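# Hold a hand fan to shade a marked square from lamp

## Task

Grip the hand fan and position it so its blade casts shade over the marked square on the table, blocking the desk lamp's light, and keep it held in that spot; do not move or disturb the lamp.

## Robot and tools

Robot: two arms, left_arm (base near y=+0.478 m) and right_arm (base near y=-0.443 m). Each ends in a hand with index, middle and ring fingers plus a thumb: 16 finger motors per hand. right_arm has a right hand and left_arm a mirrored left hand. A post stands on the floor behind the arms. Loose objects may get a brief shove now and then.

Frame: the scene frame has its origin at table-top height, midway between the arms' nominal bases, with +z up, +x out over the table and +y toward left_arm. Reported positions (m), orientations (quat_wxyz) and velocities (m/s, rad/s) use this frame and may be off by a few cm. Pose offsets you send are instead measured along each arm's current Hand target axes. Hand point axes (right hand): +z runs along the straight fingers toward the tips, +y leaves the palm face, +x crosses the palm away from the thumb. On the left hand +x points toward the thumb. The palm face sits at y=-0.063 m; straight fingertips reach about 0.123 m past the hand point in z. A rigid mast on the palm side of the wrist can strike things.

Row layout (both tools): one flat list of 48 numbers, each in [-1, 1], always covering both arms even if only one moves. Order: left_arm dx, dy, dz, rx, ry, rz; then 16 left_gripper motor goals; left_gripper current_limit, speed; then the same 24 for right_arm / right_gripper.
- dx..rz are an offset, not a pose: they count from the arm's Hand target at the start of the action, along that target's own axes. 1.0 equals 0.6 m or 180 degrees. rx, ry, rz form one rotation vector. Sending all six as 0 asks that arm for nothing new. Every row of an action counts from the same start point, and repeating an offset in a new action moves the arm again.
- The 16 hand numbers are absolute hinge goals scaled between each hinge's two stops, in this order: index_mcp, index_abd, index_pip, index_dip, middle_mcp, middle_abd, middle_pip, middle_dip, ring_mcp, ring_abd, ring_pip, ring_dip, thumb_cmc, thumb_axl, thumb_mcp, thumb_ipl. Straight values: _mcp +0.75, _abd 0.00, _pip +0.58, _dip +0.70, thumb_cmc +0.71, thumb_axl +0.68, thumb_mcp +0.23, thumb_ipl +0.17. Moving toward -1 curls fingers toward the palm and swings the thumb in front of the palm. A 0 is a real goal; to leave a hand unchanged, send back its hand_goal, hand_current_limit and hand_speed.
- current_limit: -1 maps to 0 mA and +1 to 550 mA (never below 11 mA); a low cap also slows fingers and may leave them too weak to lift. speed: set-points move at (speed+1)/2 of 8.5 rad/s. Initial values: +0.4 and -0.6; the last written values persist.

execute_actions(actions, cameras): actions is a list of actions; each action is up to 15 rows, one per 1/30 s step, and a short action repeats its last row up to step 15. Images come back only if actions is empty or cameras names them (["all"] for all).

move(target, speed, blend, blocking, cameras): target is one 48-number row or a list of up to 15 rows, all offsets counted from the same starting Hand targets. speed is the path top speed in m/s (0.002 to 1, default 0.25; rotation up to twice that in rad/s), one value or one per target. blend (m) rounds corners in a list; 0 stops at each. The whole move is capped at 10 s. Paths do not avoid obstacles; faster moves overshoot more and strike harder. blocking=false returns after about 0.5 s while the move continues. The result adds a move: line with the ending (done, off_target, moving, held, fault) and limits that acted (paced = pose clipped, held = steps withheld).

wait(seconds): 0 to 3600, sends nothing new; a running move continues. stop(): brakes a running move. zoom_image(camera, region): region [x0, y0, x1, y1] in pixels, at most 504x504, only from the newest images. clear_fault(arm): left_arm or right_arm, clears a reported torque fault. finished_scene(scene): ends the scene, scene 1; irreversible.

Cameras: cam_head_left, cam_head_right, cam_high, cam_low (896x504) and cam_left_wrist, cam_right_wrist (672x504, fisheye).

Results: end_effector_position/quat, Hand target (the last commanded pose after clipping; next offsets start from it), joint positions/torques, and per motor hand_goal, hand_measured, hand_current_ma, hand_state (moving, goal, blocked, overload). The hand often stops short of its target; send the remaining gap as a new offset. Each control step clips orientation to within 32 degrees of the measured one.

Cautions: never let the fan drop even slightly, release it while moving, or let anything leave the table. Do not knock the lamp, the post or the table. Keep the arms and hands from pressing on each other; the clearance check will not always prevent it. Contact torque at a joint's limit (waist 52.8, shoulder 52.8, elbow 44, forearm roll 23.7, wrist pitch 14.2, wrist roll 15.6 N m, held weight included) causes a torque fault that needs clear_fault. Finger motors drawing 495 mA or more for 5 s shut down for 10 s, so grip firmly but not at full current. Long outstretched holds heat the motors: a MOTOR HOT line appears at 65 °C and the brakes lock at 80 °C. Avoid paths close to an arm's own base, which can swing its elbow.

Each tool is called after ">>>" as a command line: name --argument value for each argument, lists and objects as JSON in quotes; but a table of rows of numbers goes row by row, as --pt "numbers of a row", without its own name.

## Session

>>> execute_actions --actions '[]'

Scene clock: 0.00 s.
left_arm: end_effector_position=(+0.6695, +0.3599, +0.2711) hand_goal=(+0.754, +0.000, +0.576, +0.696, +0.754, +0.000, +0.576, +0.696, +0.754, +0.000, +0.576, +0.696, +0.714, +0.678, +0.226, +0.168) hand_measured=(+0.7535, +0.0007, +0.5770, +0.6958, +0.7535, -0.0008, +0.5770, +0.6958, +0.7535, -0.0008, +0.5770, +0.6971, +0.7142, +0.6777, +0.2262, +0.1681) hand_current_ma=(+1, +6, +9, +0, -5, +11, +4, +8, -1, -4, +10, -12, +2, +5, +5, +3) hand_state=(goal, goal, goal, goal, goal, goal, goal, goal, goal, goal, goal, goal, goal, goal, goal, goal) hand_current_limit=0.40 hand_speed=-0.60 end_effector_quat_wxyz=(-0.082, -0.326, +0.920, -0.203) | right_arm: end_effector_position=(+0.4585, -0.4006, +0.2708) hand_goal=(+0.754, +0.000, +0.576, +0.696, +0.754, +0.000, +0.576, +0.696, +0.754, +0.000, +0.576, +0.696, +0.714, +0.678, +0.226, +0.168) hand_measured=(+0.7535, +0.0007, +0.5770, +0.6958, +0.7535, -0.0008, +0.5757, +0.6958, +0.7535, -0.0008, +0.5757, +0.6958, +0.7142, +0.6767, +0.2262, +0.1681) hand_current_ma=(+14, +16, -1, +3, -9, +6, +6, +10, +16, +1, +9, +7, +3, -10, -16, -17) hand_state=(goal, goal, goal, goal, goal, goal, goal, goal, goal, goal, goal, goal, goal, goal, goal, goal) hand_current_limit=0.40 hand_speed=-0.60 end_effector_quat_wxyz=(-0.004, +0.293, +0.944, +0.151)
Joint positions: left_arm=[-0.104 -0.901 -1.847 -0.534 -0.992 -0.47] | right_arm=[-0.219 -0.009 -0.491 0.608 -0.551 -0.157]
Joint velocities: within noise
Joint torques (N m): no reading
Motor temperatures (°C): left_arm=[34 33 37 32 33 37] | right_arm=[32 32 33 36 36 38]
Hand target: left_arm +0.6695, +0.3599, +0.2711; -0.082, -0.326, +0.920, -0.203 | right_arm +0.4585, -0.4006, +0.2708; -0.004, +0.293, +0.944, +0.151

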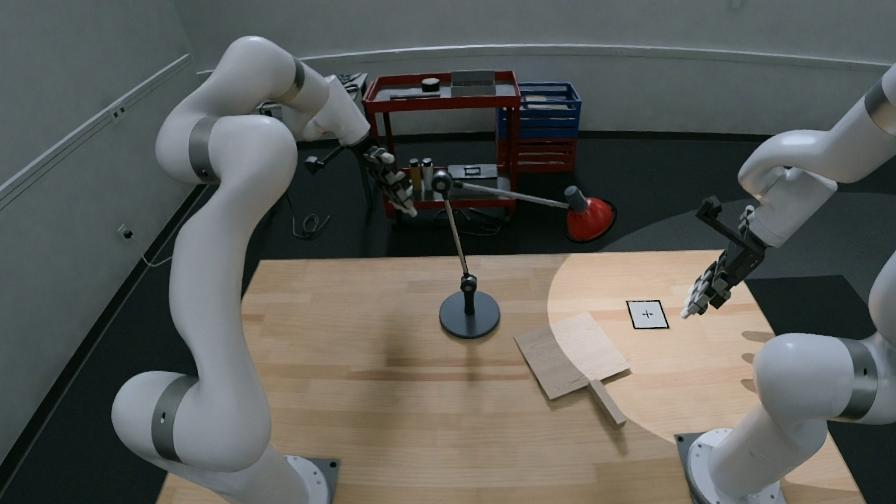

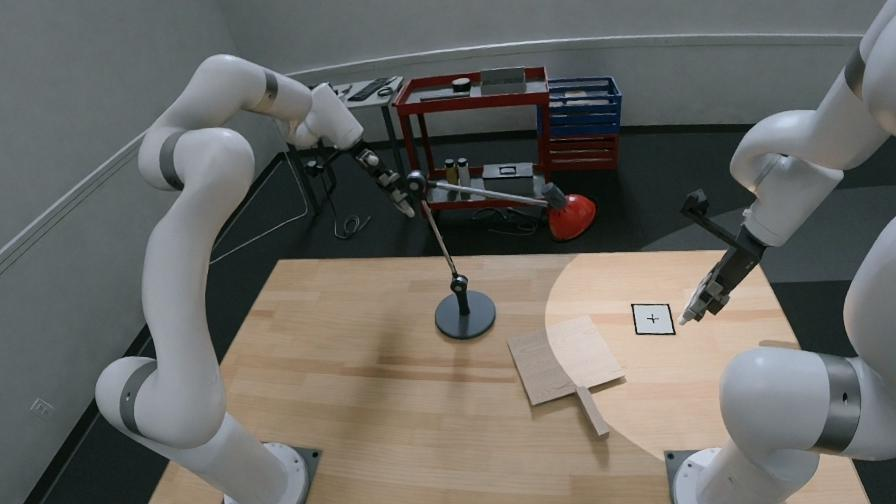

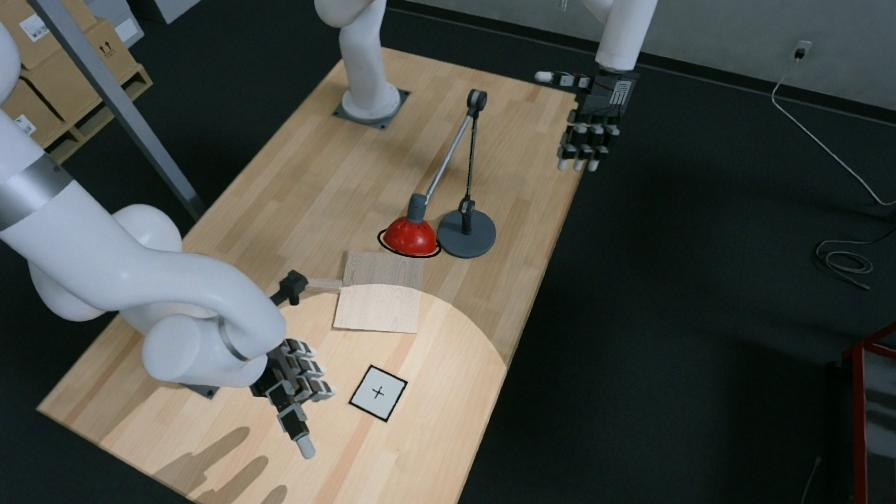

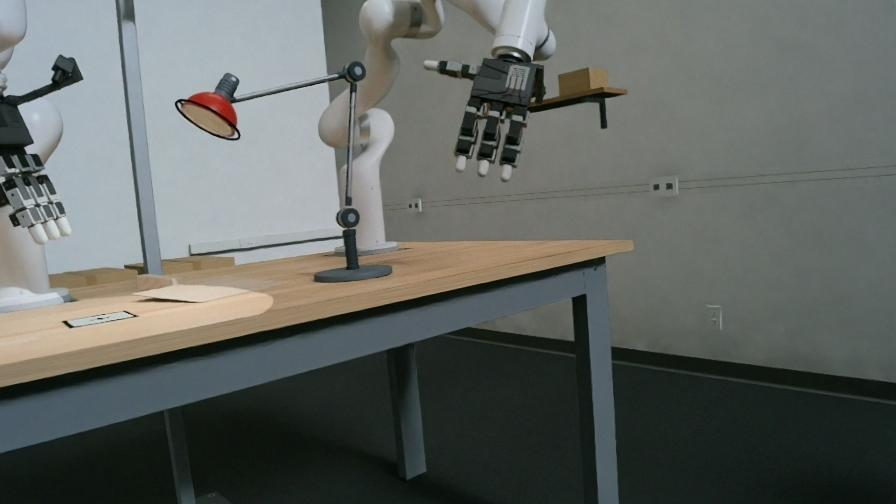

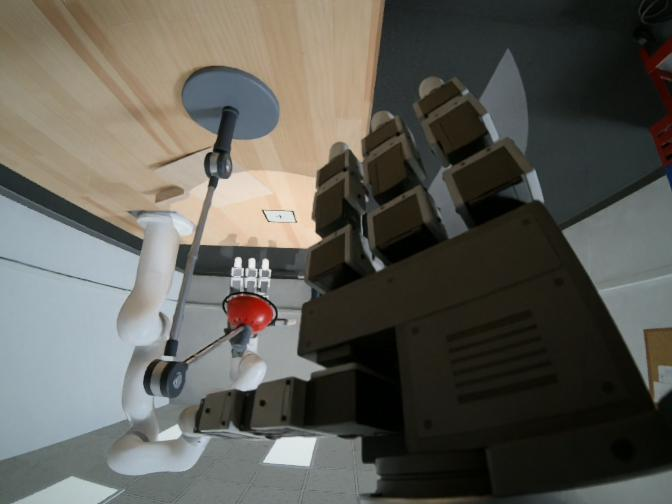

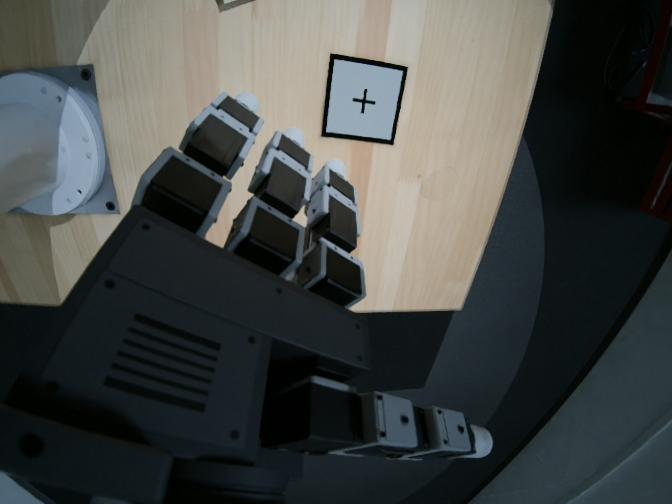

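>>> zoom_image --camera "cam_head_left" --region '[490, 270, 714, 446]'

>>> zoom_image --camera "cam_head_right" --region '[490, 270, 714, 446]'

>>> zoom_image --camera "cam_high" --region '[260, 170, 510, 440]'

>>> zoom_image --camera "cam_low" --region '[0, 200, 300, 370]'

Scaled by 2.250.

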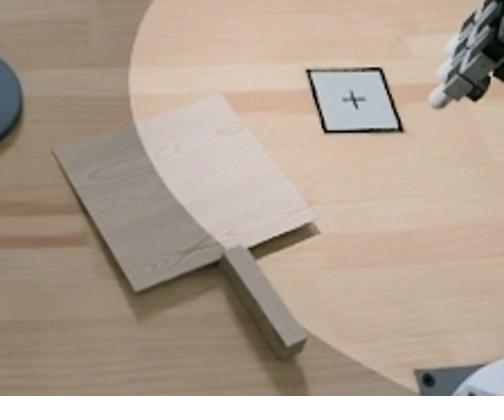

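Scaled by 2.250.

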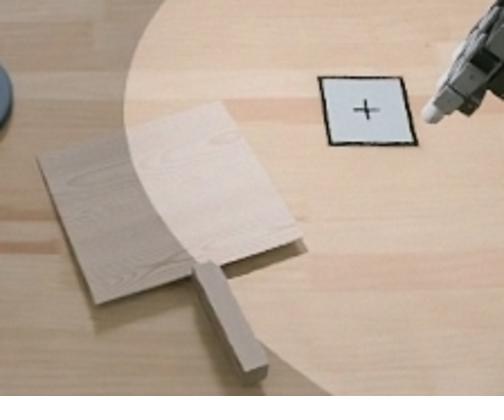

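Scaled by 1.867.

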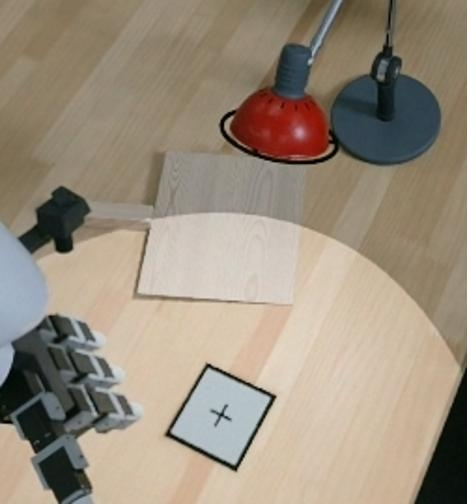

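Scaled by 1.680.

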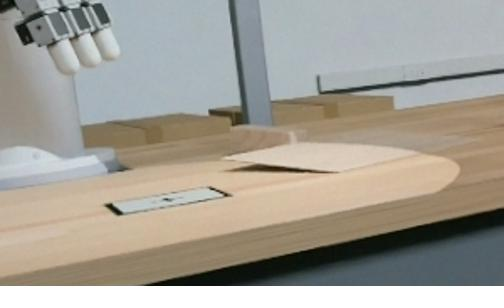

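>>> move --target '[0,0,0,0,0,0, 0.754,0,0.576,0.696,0.754,0,0.576,0.696,0.754,0,0.576,0.696,0.714,0.678,0.226,0.168,0.4,-0.6, 0,0,-0.05,0,0,0.696, 0.754,0,0.576,0.696,0.754,0,0.576,0.696,0.754,0,0.576,0.696,-0.571,0.678,0.226,0.168,0.4,-0.6]' --cameras '["all"]'

Scene clock: 419.33 s.
left_arm: end_effector_position=(+0.6695, +0.3599, +0.2711) hand_goal=(+0.754, +0.000, +0.576, +0.696, +0.754, +0.000, +0.576, +0.696, +0.754, +0.000, +0.576, +0.696, +0.714, +0.678, +0.226, +0.168) hand_measured=(+0.7462, +0.0007, +0.5770, +0.6971, +0.7462, +0.0007, +0.5770, +0.6958, +0.7462, -0.0008, +0.5770, +0.6958, +0.7142, +0.6767, +0.2203, +0.1672) hand_current_ma=(+2, +10, +5, +3, -3, +9, +6, +8, -5, -6, +12, -5, +0, +12, -2, +4) hand_state=(goal, goal, goal, goal, goal, goal, goal, goal, goal, goal, goal, goal, goal, goal, goal, goal) hand_current_limit=0.40 hand_speed=-0.60 end_effector_quat_wxyz=(-0.082, -0.326, +0.920, -0.203) | right_arm: end_effector_position=(+0.4561, -0.4092, +0.2994) hand_goal=(+0.754, +0.000, +0.576, +0.696, +0.754, +0.000, +0.576, +0.696, +0.754, +0.000, +0.576, +0.696, -0.570, +0.678, +0.226, +0.168) hand_measured=(+0.7486, -0.0008, +0.5731, +0.6958, +0.7498, +0.0007, +0.5718, +0.6958, +0.7486, -0.0008, +0.5718, +0.6958, -0.5667, +0.6777, +0.2232, +0.1672) hand_current_ma=(-5, +14, +0, +26, -7, +3, +9, -1, -9, -10, +7, +4, +17, -17, -9, -11) hand_state=(goal, goal, goal, goal, goal, goal, goal, goal, goal, goal, goal, goal, goal, goal, goal, goal) hand_current_limit=0.40 hand_speed=-0.60 end_effector_quat_wxyz=(-0.137, +0.973, +0.174, +0.066)
Joint positions: left_arm=[-0.104 -0.901 -1.847 -0.534 -0.992 -0.47] | right_arm=[0.149 0.008 -0.682 0.49 -0.622 2.54]
Joint torques (N m): left_arm=[-0.05 47.51 -19.96 -0.04 -0.25 -0.03] | right_arm=[-0.03 18.96 -19.26 0.66 0.06 -0.02]
Hand target: left_arm +0.6695, +0.3599, +0.2711; -0.082, -0.326, +0.920, -0.203 | right_arm +0.4561, -0.4092, +0.2994; -0.136, +0.973, +0.174, +0.066
Off the commanded pose: left_arm 0.000 m, 0 deg | right_arm 0.000 m, 0 deg.
move: done
cam_right_wrist: T_world_to_cam=[[-0.46714, -0.83982, -0.27656, -0.01968], [-0.67224, 0.13417, 0.72807, 0.1], [-0.57434, 0.52603, -0.62724, 0.78971]] pos_world=[0.51159, -0.44536, 0.41709]

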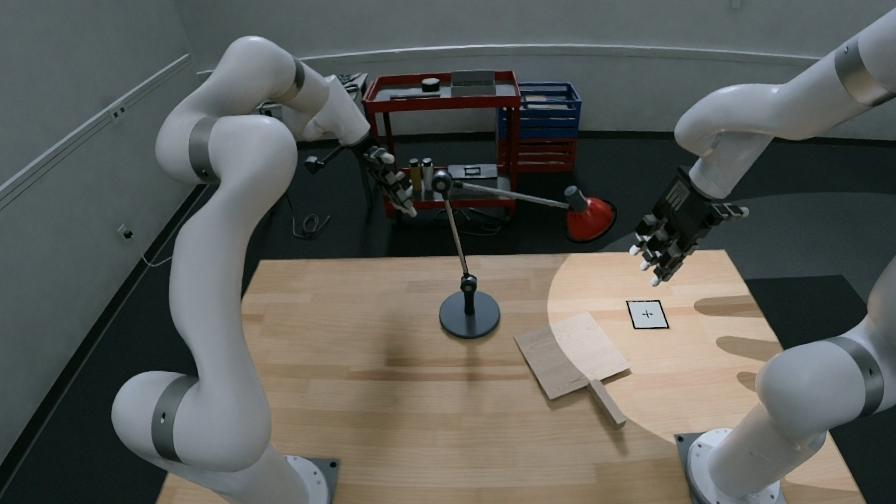

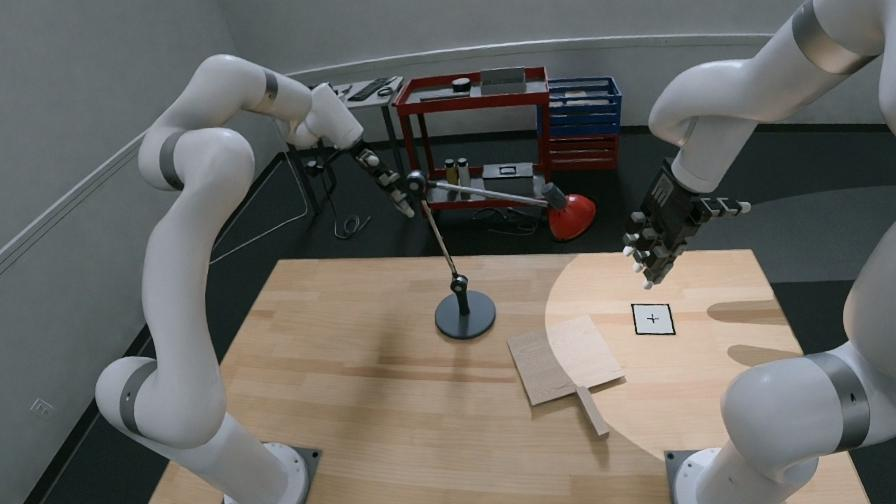

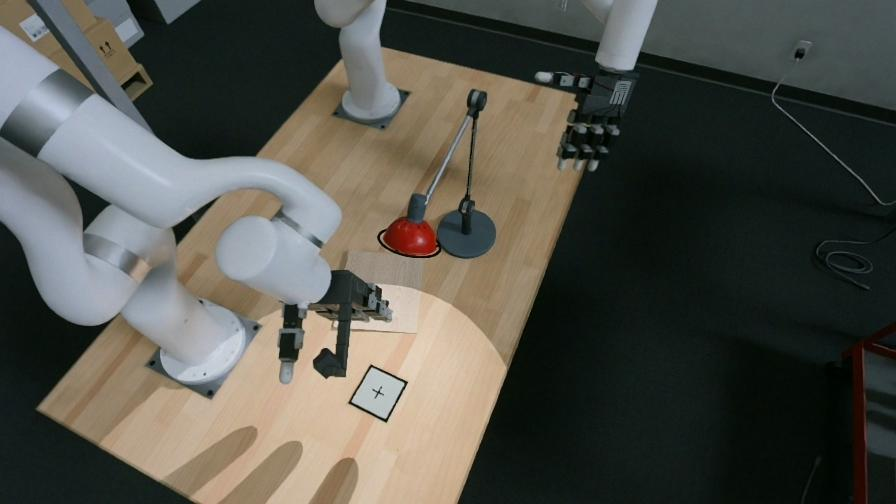

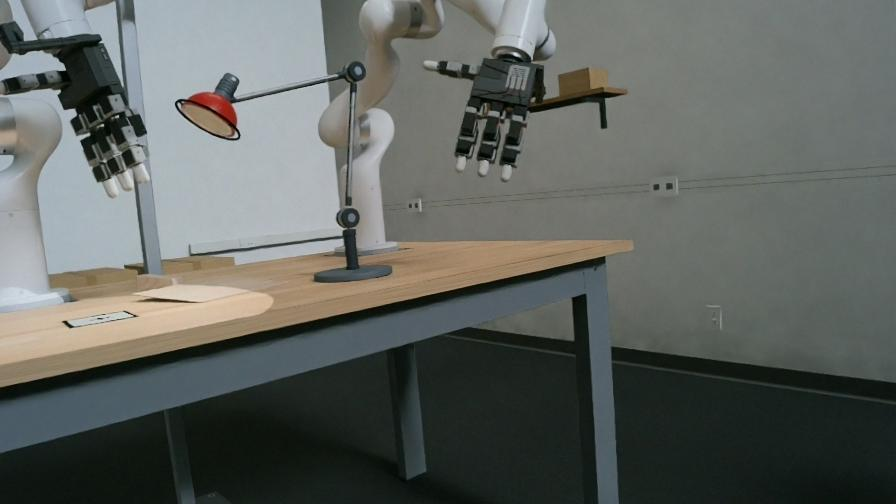

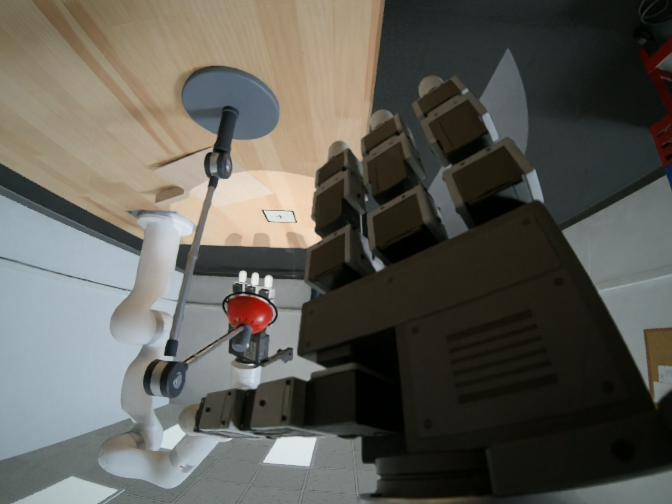

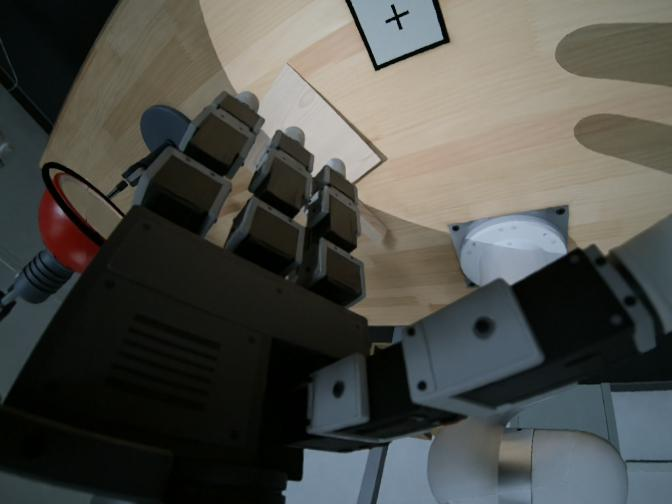

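>>> move --target '[0,0,0,0,0,0, 0.754,0,0.576,0.696,0.754,0,0.576,0.696,0.754,0,0.576,0.696,0.714,0.678,0.226,0.168,0.4,-0.6, -0.1217,-0.2328,0.037,0.3929,0.0171,-0.0232, -0.34,0,0.576,0.696,-0.34,0,0.576,0.696,-0.34,0,0.576,0.696,-0.571,0.678,0.226,0.168,0.4,-0.6]' --cameras '["all"]'

Scene clock: 460.27 s.
left_arm: end_effector_position=(+0.6695, +0.3599, +0.2711) hand_goal=(+0.754, +0.000, +0.576, +0.696, +0.754, +0.000, +0.576, +0.696, +0.754, +0.000, +0.576, +0.696, +0.714, +0.678, +0.226, +0.168) hand_measured=(+0.7462, -0.0008, +0.5770, +0.6958, +0.7450, +0.0007, +0.5770, +0.6958, +0.7462, -0.0008, +0.5770, +0.6958, +0.7142, +0.6777, +0.2203, +0.1681) hand_current_ma=(+0, +12, +3, +1, -5, +7, +2, +9, +1, -6, +7, -7, -3, +6, -1, -1) hand_state=(goal, goal, goal, goal, goal, goal, goal, goal, goal, goal, goal, goal, goal, goal, goal, goal) hand_current_limit=0.40 hand_speed=-0.60 end_effector_quat_wxyz=(-0.082, -0.326, +0.920, -0.203) | right_arm: end_effector_position=(+0.3402, -0.3001, +0.2994) hand_goal=(-0.340, +0.000, +0.576, +0.696, -0.340, +0.000, +0.576, +0.696, -0.340, +0.000, +0.576, +0.696, -0.570, +0.678, +0.226, +0.168) hand_measured=(-0.3391, +0.0007, +0.5731, +0.6932, -0.3391, +0.0007, +0.5718, +0.6958, -0.3391, +0.0007, +0.5731, +0.6958, -0.5655, +0.6777, +0.2232, +0.1681) hand_current_ma=(+13, +7, +3, -9, +0, +8, +2, -8, -4, -16, +3, +9, +6, +11, -13, -27) hand_state=(goal, goal, goal, goal, goal, goal, goal, goal, goal, goal, goal, goal, goal, goal, goal, goal) hand_current_limit=0.40 hand_speed=-0.60 end_effector_quat_wxyz=(+0.676, -0.706, -0.209, +0.017)
Joint positions: left_arm=[-0.104 -0.901 -1.847 -0.534 -0.992 -0.47] | right_arm=[-0.155 -0.204 -0.54 1.092 -1.641 1.606]
Joint torques (N m): left_arm=[-0.05 47.51 -19.96 -0.04 -0.25 -0.03] | right_arm=[-0.02 21.84 -14.69 0.57 -5.69 -0.07]
Hand target: left_arm +0.6695, +0.3599, +0.2711; -0.082, -0.326, +0.920, -0.203 | right_arm +0.3402, -0.3001, +0.2994; +0.676, -0.706, -0.209, +0.018
Off the commanded pose: left_arm 0.000 m, 0 deg | right_arm 0.000 m, 0 deg.
move: done
cam_right_wrist: T_world_to_cam=[[-0.50174, -0.25397, -0.8269, 0.37013], [-0.34253, -0.81946, 0.45952, -0.31041], [-0.79431, 0.5138, 0.32417, 0.45212]] pos_world=[0.43851, -0.39266, 0.30214]

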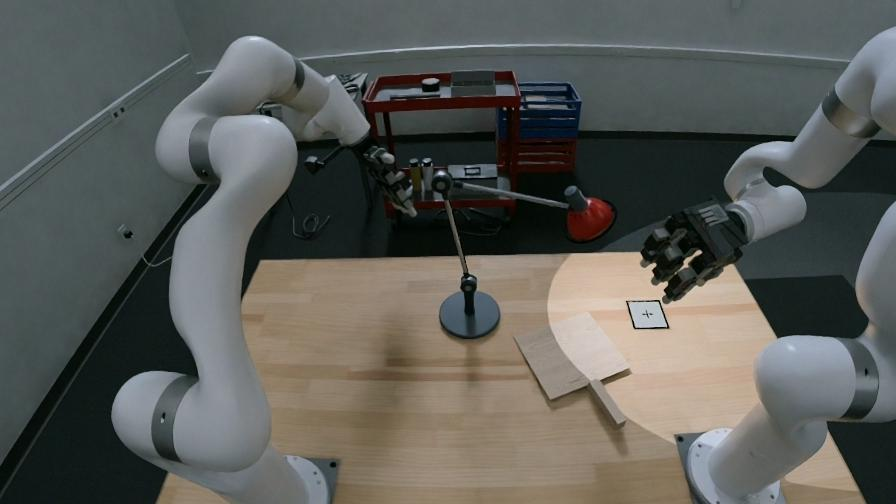

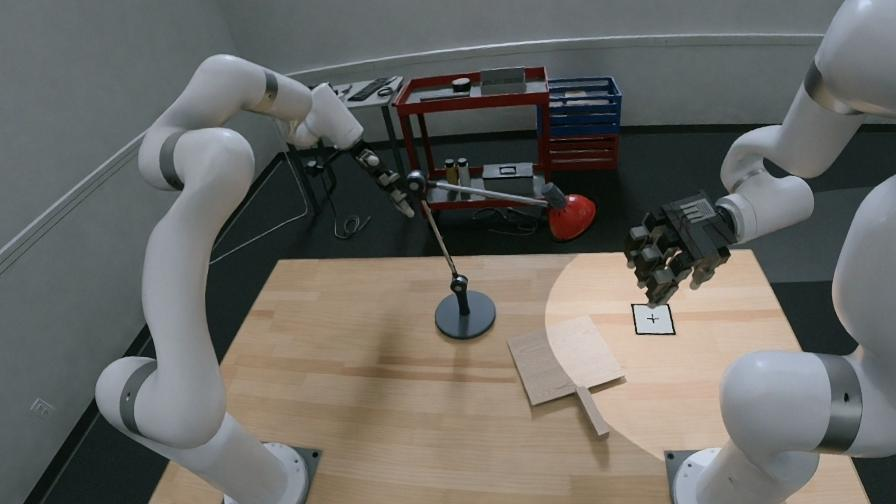

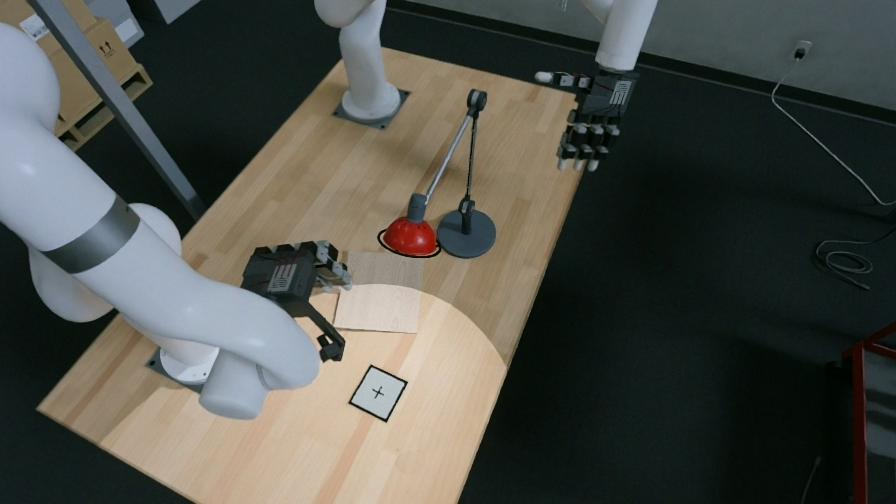

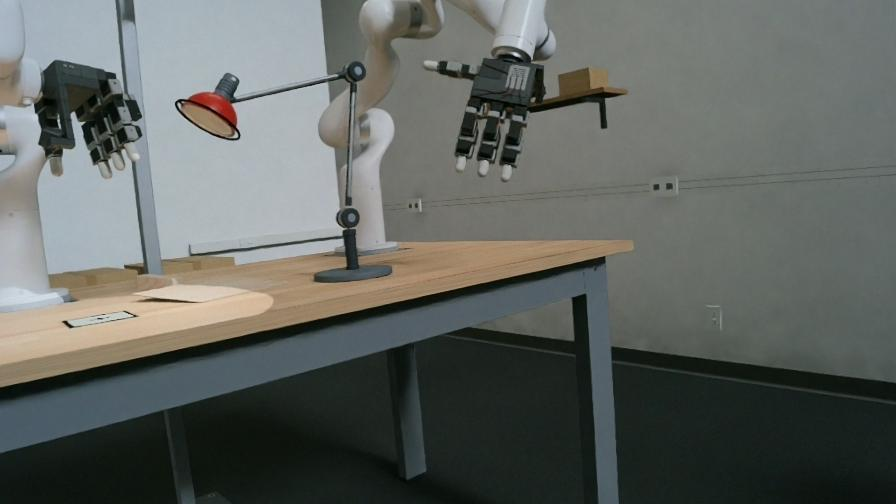

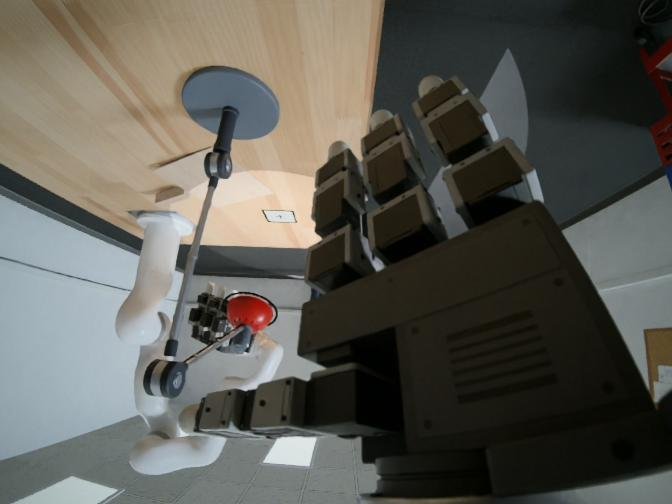

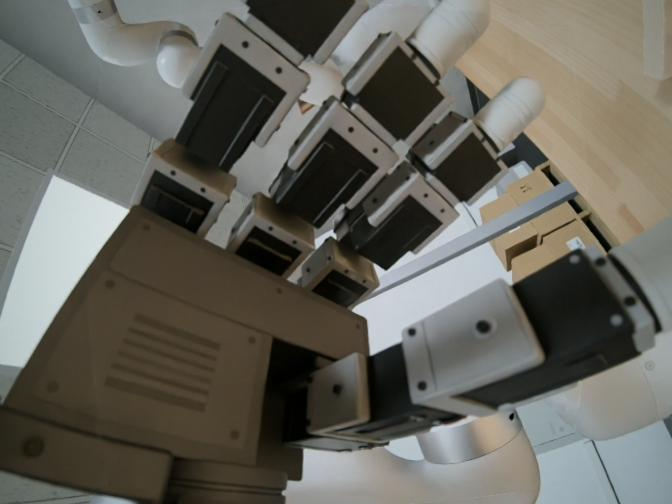

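>>> move --target '[0,0,0,0,0,0, 0.754,0,0.576,0.696,0.754,0,0.576,0.696,0.754,0,0.576,0.696,0.714,0.678,0.226,0.168,0.4,-0.6, -0.207,0.1403,0.3123,0,0,0, -0.34,0,0.576,0.696,-0.34,0,0.576,0.696,-0.34,0,0.576,0.696,-0.571,0.678,0.226,0.168,0.4,-0.6]' --cameras '["cam_head_left","cam_head_right","cam_high","cam_low","cam_right_wrist"]'

Scene clock: 472.17 s.
left_arm: end_effector_position=(+0.6695, +0.3599, +0.2711) hand_goal=(+0.754, +0.000, +0.576, +0.696, +0.754, +0.000, +0.576, +0.696, +0.754, +0.000, +0.576, +0.696, +0.714, +0.678, +0.226, +0.168) hand_measured=(+0.7462, +0.0007, +0.5770, +0.6958, +0.7462, +0.0007, +0.5770, +0.6971, +0.7462, +0.0007, +0.5770, +0.6958, +0.7142, +0.6767, +0.2203, +0.1672) hand_current_ma=(+4, +9, +9, -2, -1, -1, +1, +7, -2, -3, +9, -8, -6, +8, +2, +2) hand_state=(goal, goal, goal, goal, goal, goal, goal, goal, goal, goal, goal, goal, goal, goal, goal, goal) hand_current_limit=0.40 hand_speed=-0.60 end_effector_quat_wxyz=(-0.082, -0.326, +0.920, -0.203) | right_arm: end_effector_position=(+0.1921, -0.1620, +0.1704) hand_goal=(-0.340, +0.000, +0.576, +0.696, -0.340, +0.000, +0.576, +0.696, -0.340, +0.000, +0.576, +0.696, -0.570, +0.678, +0.226, +0.168) hand_measured=(-0.3403, -0.0008, +0.5731, +0.6932, -0.3403, -0.0008, +0.5718, +0.6958, -0.3403, -0.0008, +0.5718, +0.6958, -0.5655, +0.6777, +0.2232, +0.1672) hand_current_ma=(+6, -1, +5, +6, -2, +7, +14, -10, +25, +0, +9, -5, +19, +11, +1, -7) hand_state=(goal, goal, goal, goal, goal, goal, goal, goal, goal, goal, goal, goal, goal, goal, goal, goal) hand_current_limit=0.40 hand_speed=-0.60 end_effector_quat_wxyz=(+0.676, -0.706, -0.209, +0.018)
Joint positions: left_arm=[-0.104 -0.901 -1.847 -0.534 -0.992 -0.47] | right_arm=[0.373 -0.463 -0.232 1.641 -1.5 1.078]
Joint torques (N m): left_arm=[-0.05 47.51 -19.96 -0.04 -0.25 -0.03] | right_arm=[-0.05 21.34 -5.57 -0.33 -1.49 -0.07]
Hand target: left_arm +0.6695, +0.3599, +0.2711; -0.082, -0.326, +0.920, -0.203 | right_arm +0.1921, -0.1620, +0.1704; +0.676, -0.706, -0.209, +0.018
Off the commanded pose: left_arm 0.000 m, 0 deg | right_arm 0.000 m, 0 deg.
move: done
cam_right_wrist: T_world_to_cam=[[-0.50163, -0.25412, -0.82692, 0.22416], [-0.34224, -0.8196, 0.45948, -0.18881], [-0.79451, 0.51349, 0.32416, 0.30532]] pos_world=[0.29041, -0.25457, 0.17314]

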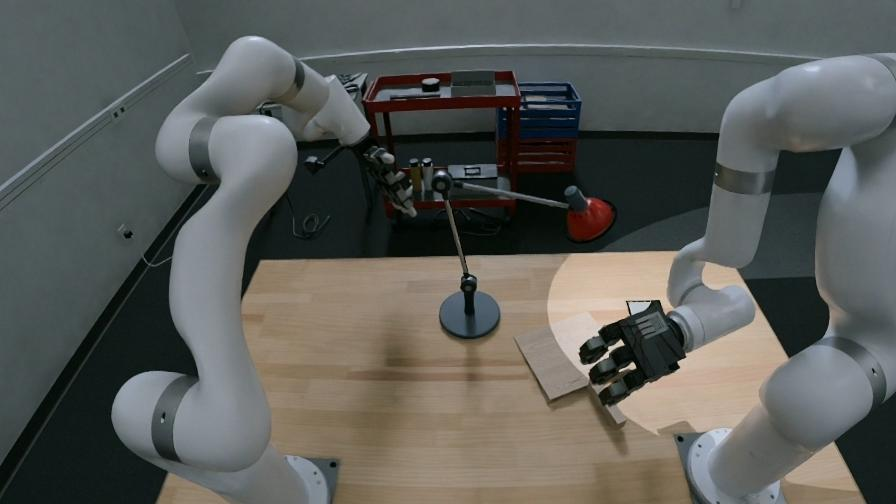

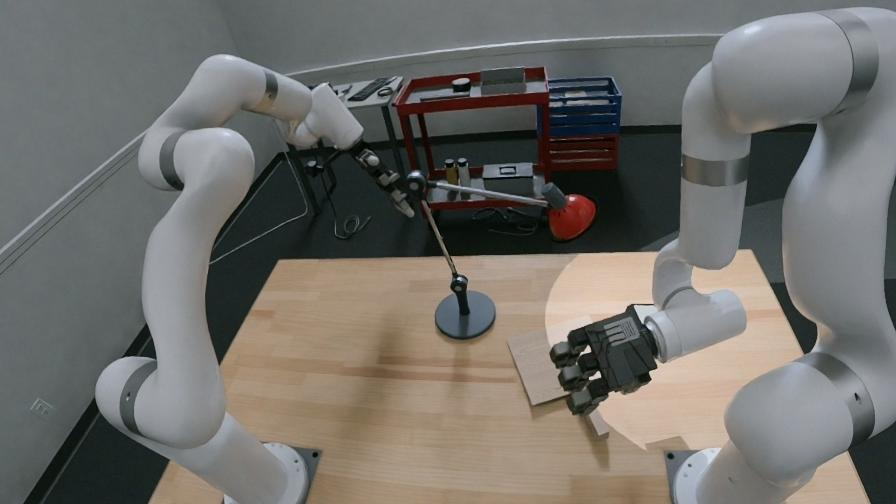

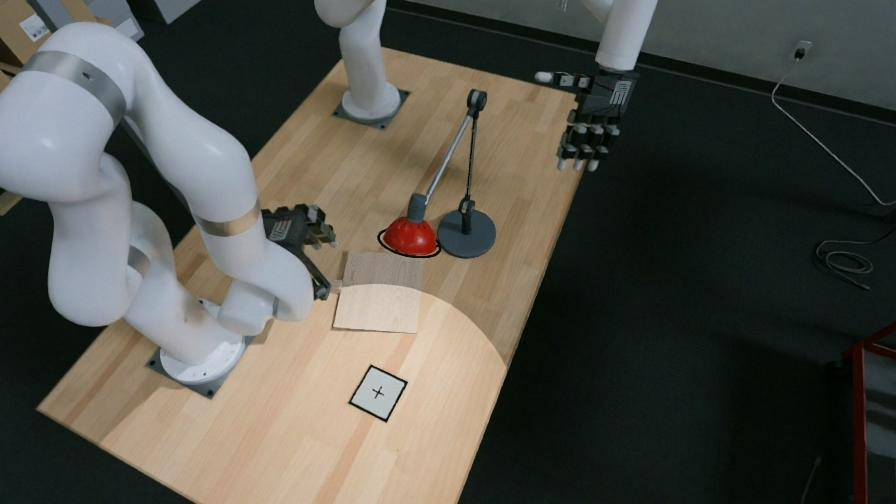

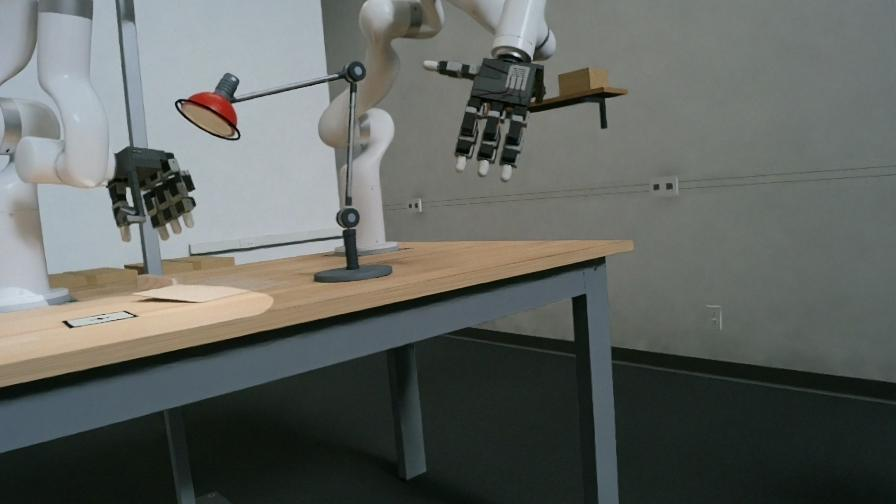

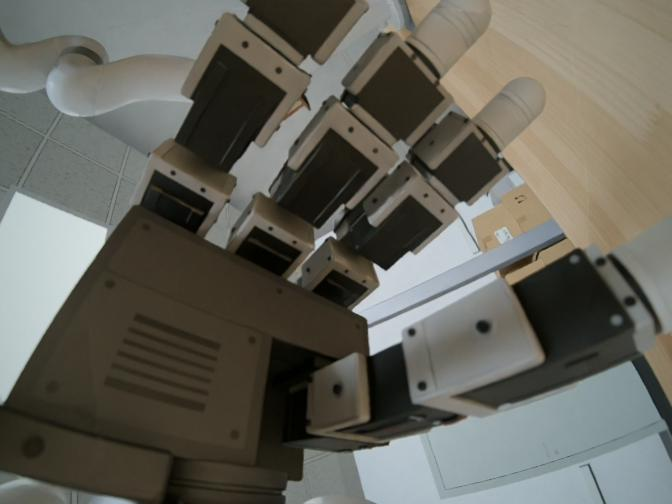

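>>> zoom_image --camera "cam_head_left" --region '[500, 290, 720, 450]'

>>> zoom_image --camera "cam_head_right" --region '[500, 290, 720, 450]'

>>> zoom_image --camera "cam_low" --region '[60, 130, 280, 340]'

>>> zoom_image --camera "cam_high" --region '[230, 190, 440, 350]'

Scaled by 2.291.

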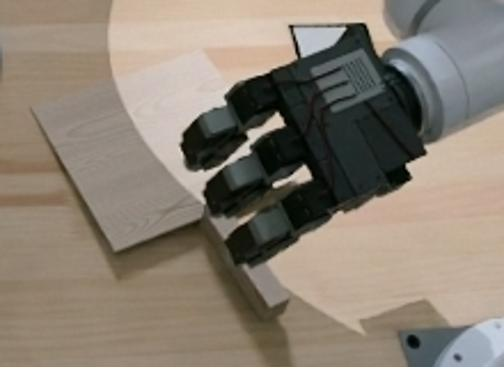

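Scaled by 2.291.

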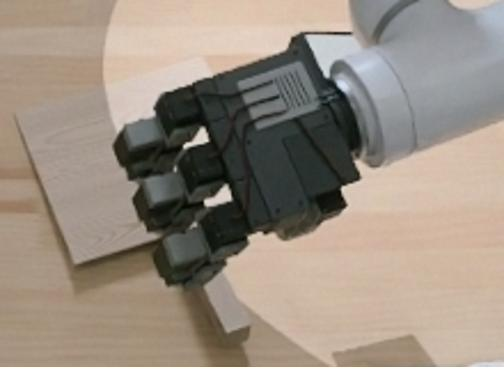

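Scaled by 2.291.

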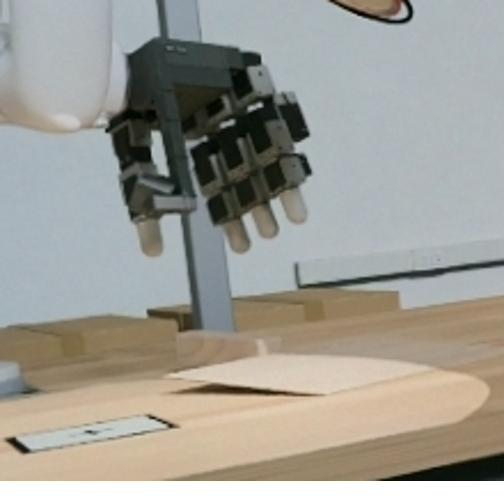

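Scaled by 2.400.

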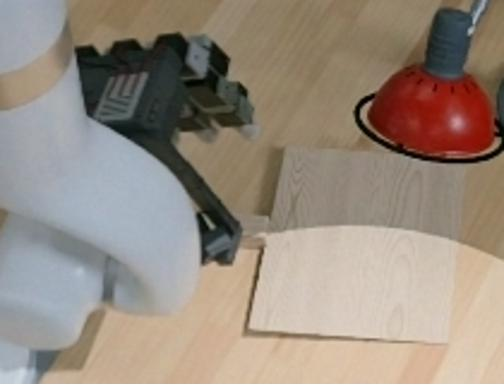

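>>> move --target '[0,0,0,0,0,0, 0.754,0,0.576,0.696,0.754,0,0.576,0.696,0.754,0,0.576,0.696,0.714,0.678,0.226,0.168,0.4,-0.6, -0.018,0.0637,0.016,0.0278,0.0012,-0.0277, -0.34,0,0.576,0.696,-0.34,0,0.576,0.696,-0.34,0,0.576,0.696,-0.571,0.678,0.226,0.168,0.4,-0.6]' --cameras '["cam_head_left","cam_head_right","cam_high","cam_low"]'

>>> zoom_image --camera "cam_head_left" --region '[500, 290, 720, 450]'

>>> zoom_image --camera "cam_low" --region '[60, 130, 280, 340]'

Scene clock: 589.57 s.
left_arm: end_effector_position=(+0.6695, +0.3599, +0.2711) hand_goal=(+0.754, +0.000, +0.576, +0.696, +0.754, +0.000, +0.576, +0.696, +0.754, +0.000, +0.576, +0.696, +0.714, +0.678, +0.226, +0.168) hand_measured=(+0.7462, +0.0007, +0.5770, +0.6958, +0.7462, -0.0008, +0.5770, +0.6958, +0.7462, +0.0007, +0.5770, +0.6958, +0.7142, +0.6767, +0.2203, +0.1681) hand_current_ma=(+2, +12, +5, -2, -6, +3, +8, +9, -6, -5, +3, -15, -3, +12, -1, +0) hand_state=(goal, goal, goal, goal, goal, goal, goal, goal, goal, goal, goal, goal, goal, goal, goal, goal) hand_current_limit=0.40 hand_speed=-0.60 end_effector_quat_wxyz=(-0.082, -0.326, +0.920, -0.203) | right_arm: end_effector_position=(+0.1897, -0.1563, +0.1300) hand_goal=(-0.340, +0.000, +0.576, +0.696, -0.340, +0.000, +0.576, +0.696, -0.340, +0.000, +0.576, +0.696, -0.570, +0.678, +0.226, +0.168) hand_measured=(-0.3403, -0.0008, +0.5731, +0.6932, -0.3403, +0.0007, +0.5718, +0.6958, -0.3403, -0.0008, +0.5718, +0.6958, -0.5667, +0.6767, +0.2232, +0.1681) hand_current_ma=(+0, -3, -2, +14, -8, +5, +18, -13, +5, +2, -4, -6, -1, +10, -5, -7) hand_state=(goal, goal, goal, goal, goal, goal, goal, goal, goal, goal, goal, goal, goal, goal, goal, goal) hand_current_limit=0.40 hand_speed=-0.60 end_effector_quat_wxyz=(+0.707, -0.666, -0.238, -0.004)
Joint positions: left_arm=[-0.104 -0.901 -1.847 -0.534 -0.992 -0.47] | right_arm=[0.364 -0.729 -0.302 1.59 -1.579 0.795]
Joint torques (N m): left_arm=[-0.05 47.51 -19.96 -0.04 -0.25 -0.03] | right_arm=[-0.06 25.01 -1.5 -0.63 -5.46 -0.09]
Hand target: left_arm +0.6695, +0.3599, +0.2711; -0.082, -0.326, +0.920, -0.203 | right_arm +0.1897, -0.1563, +0.1300; +0.707, -0.666, -0.238, -0.004
Off the commanded pose: left_arm 0.000 m, 0 deg | right_arm 0.000 m, 0 deg.
move: done

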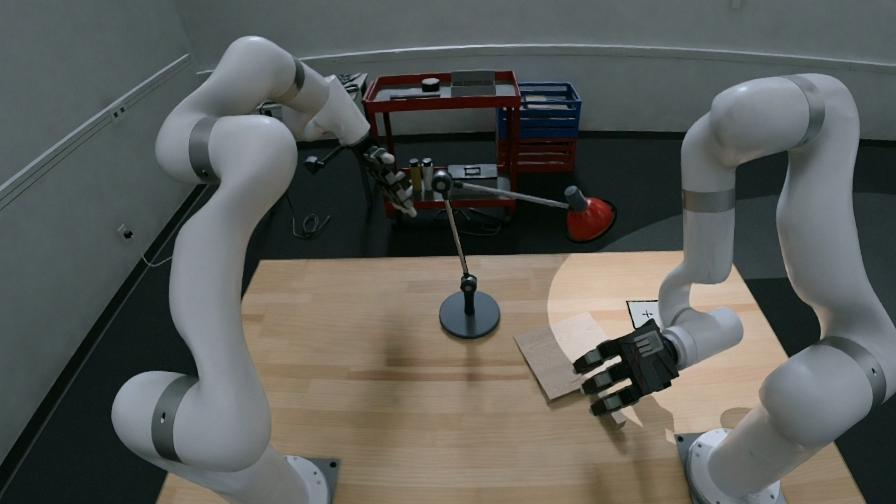

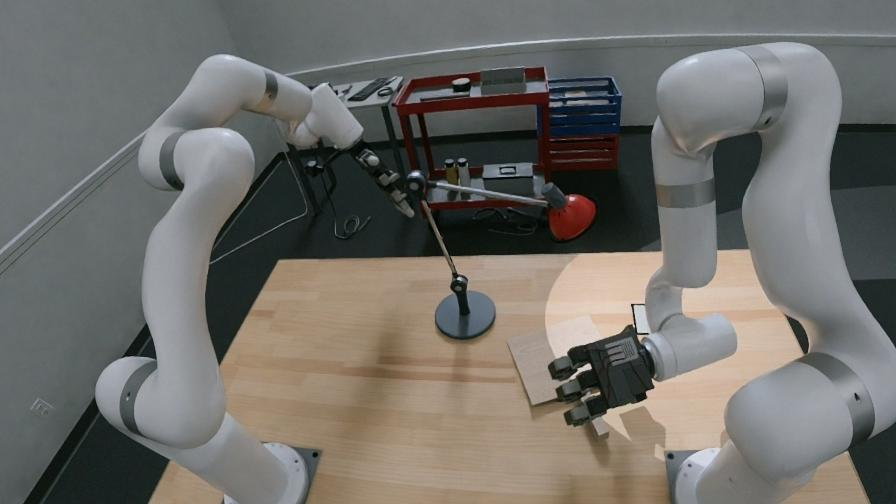

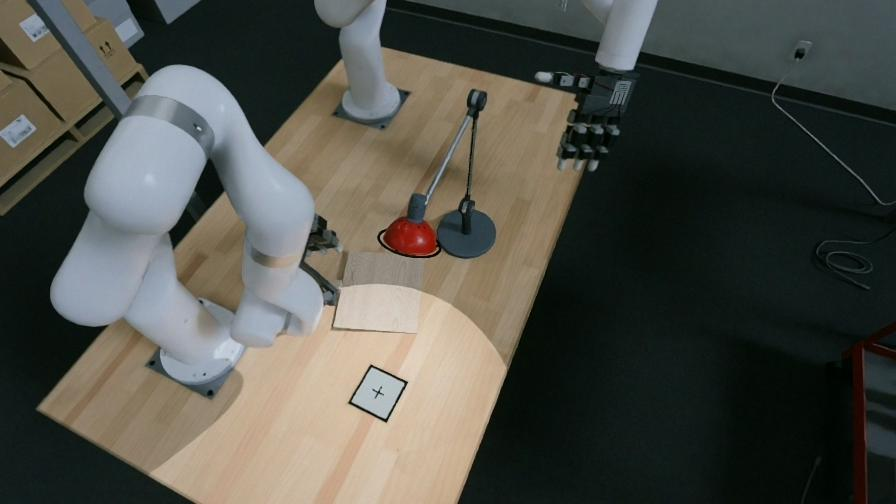

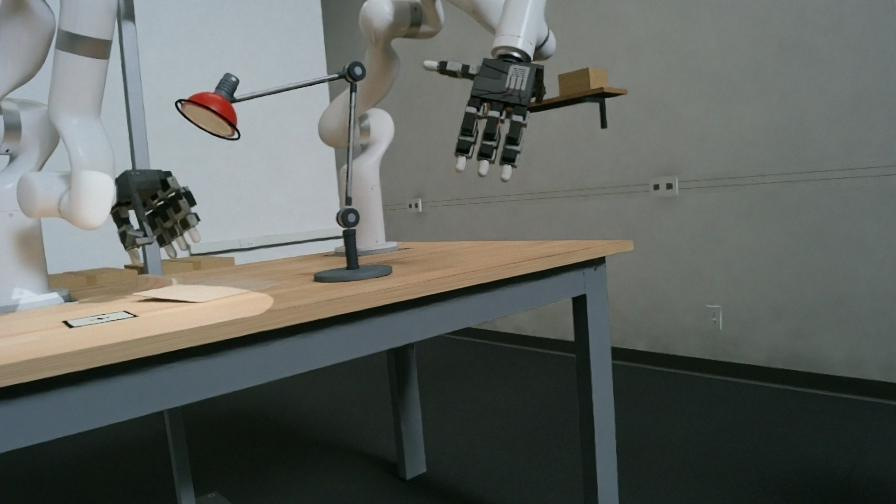

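Scaled by 2.291.

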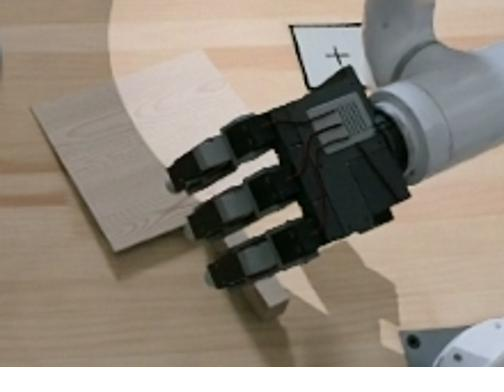

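Scaled by 2.291.

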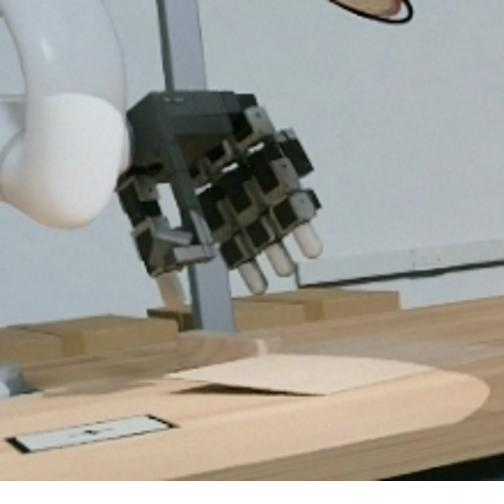

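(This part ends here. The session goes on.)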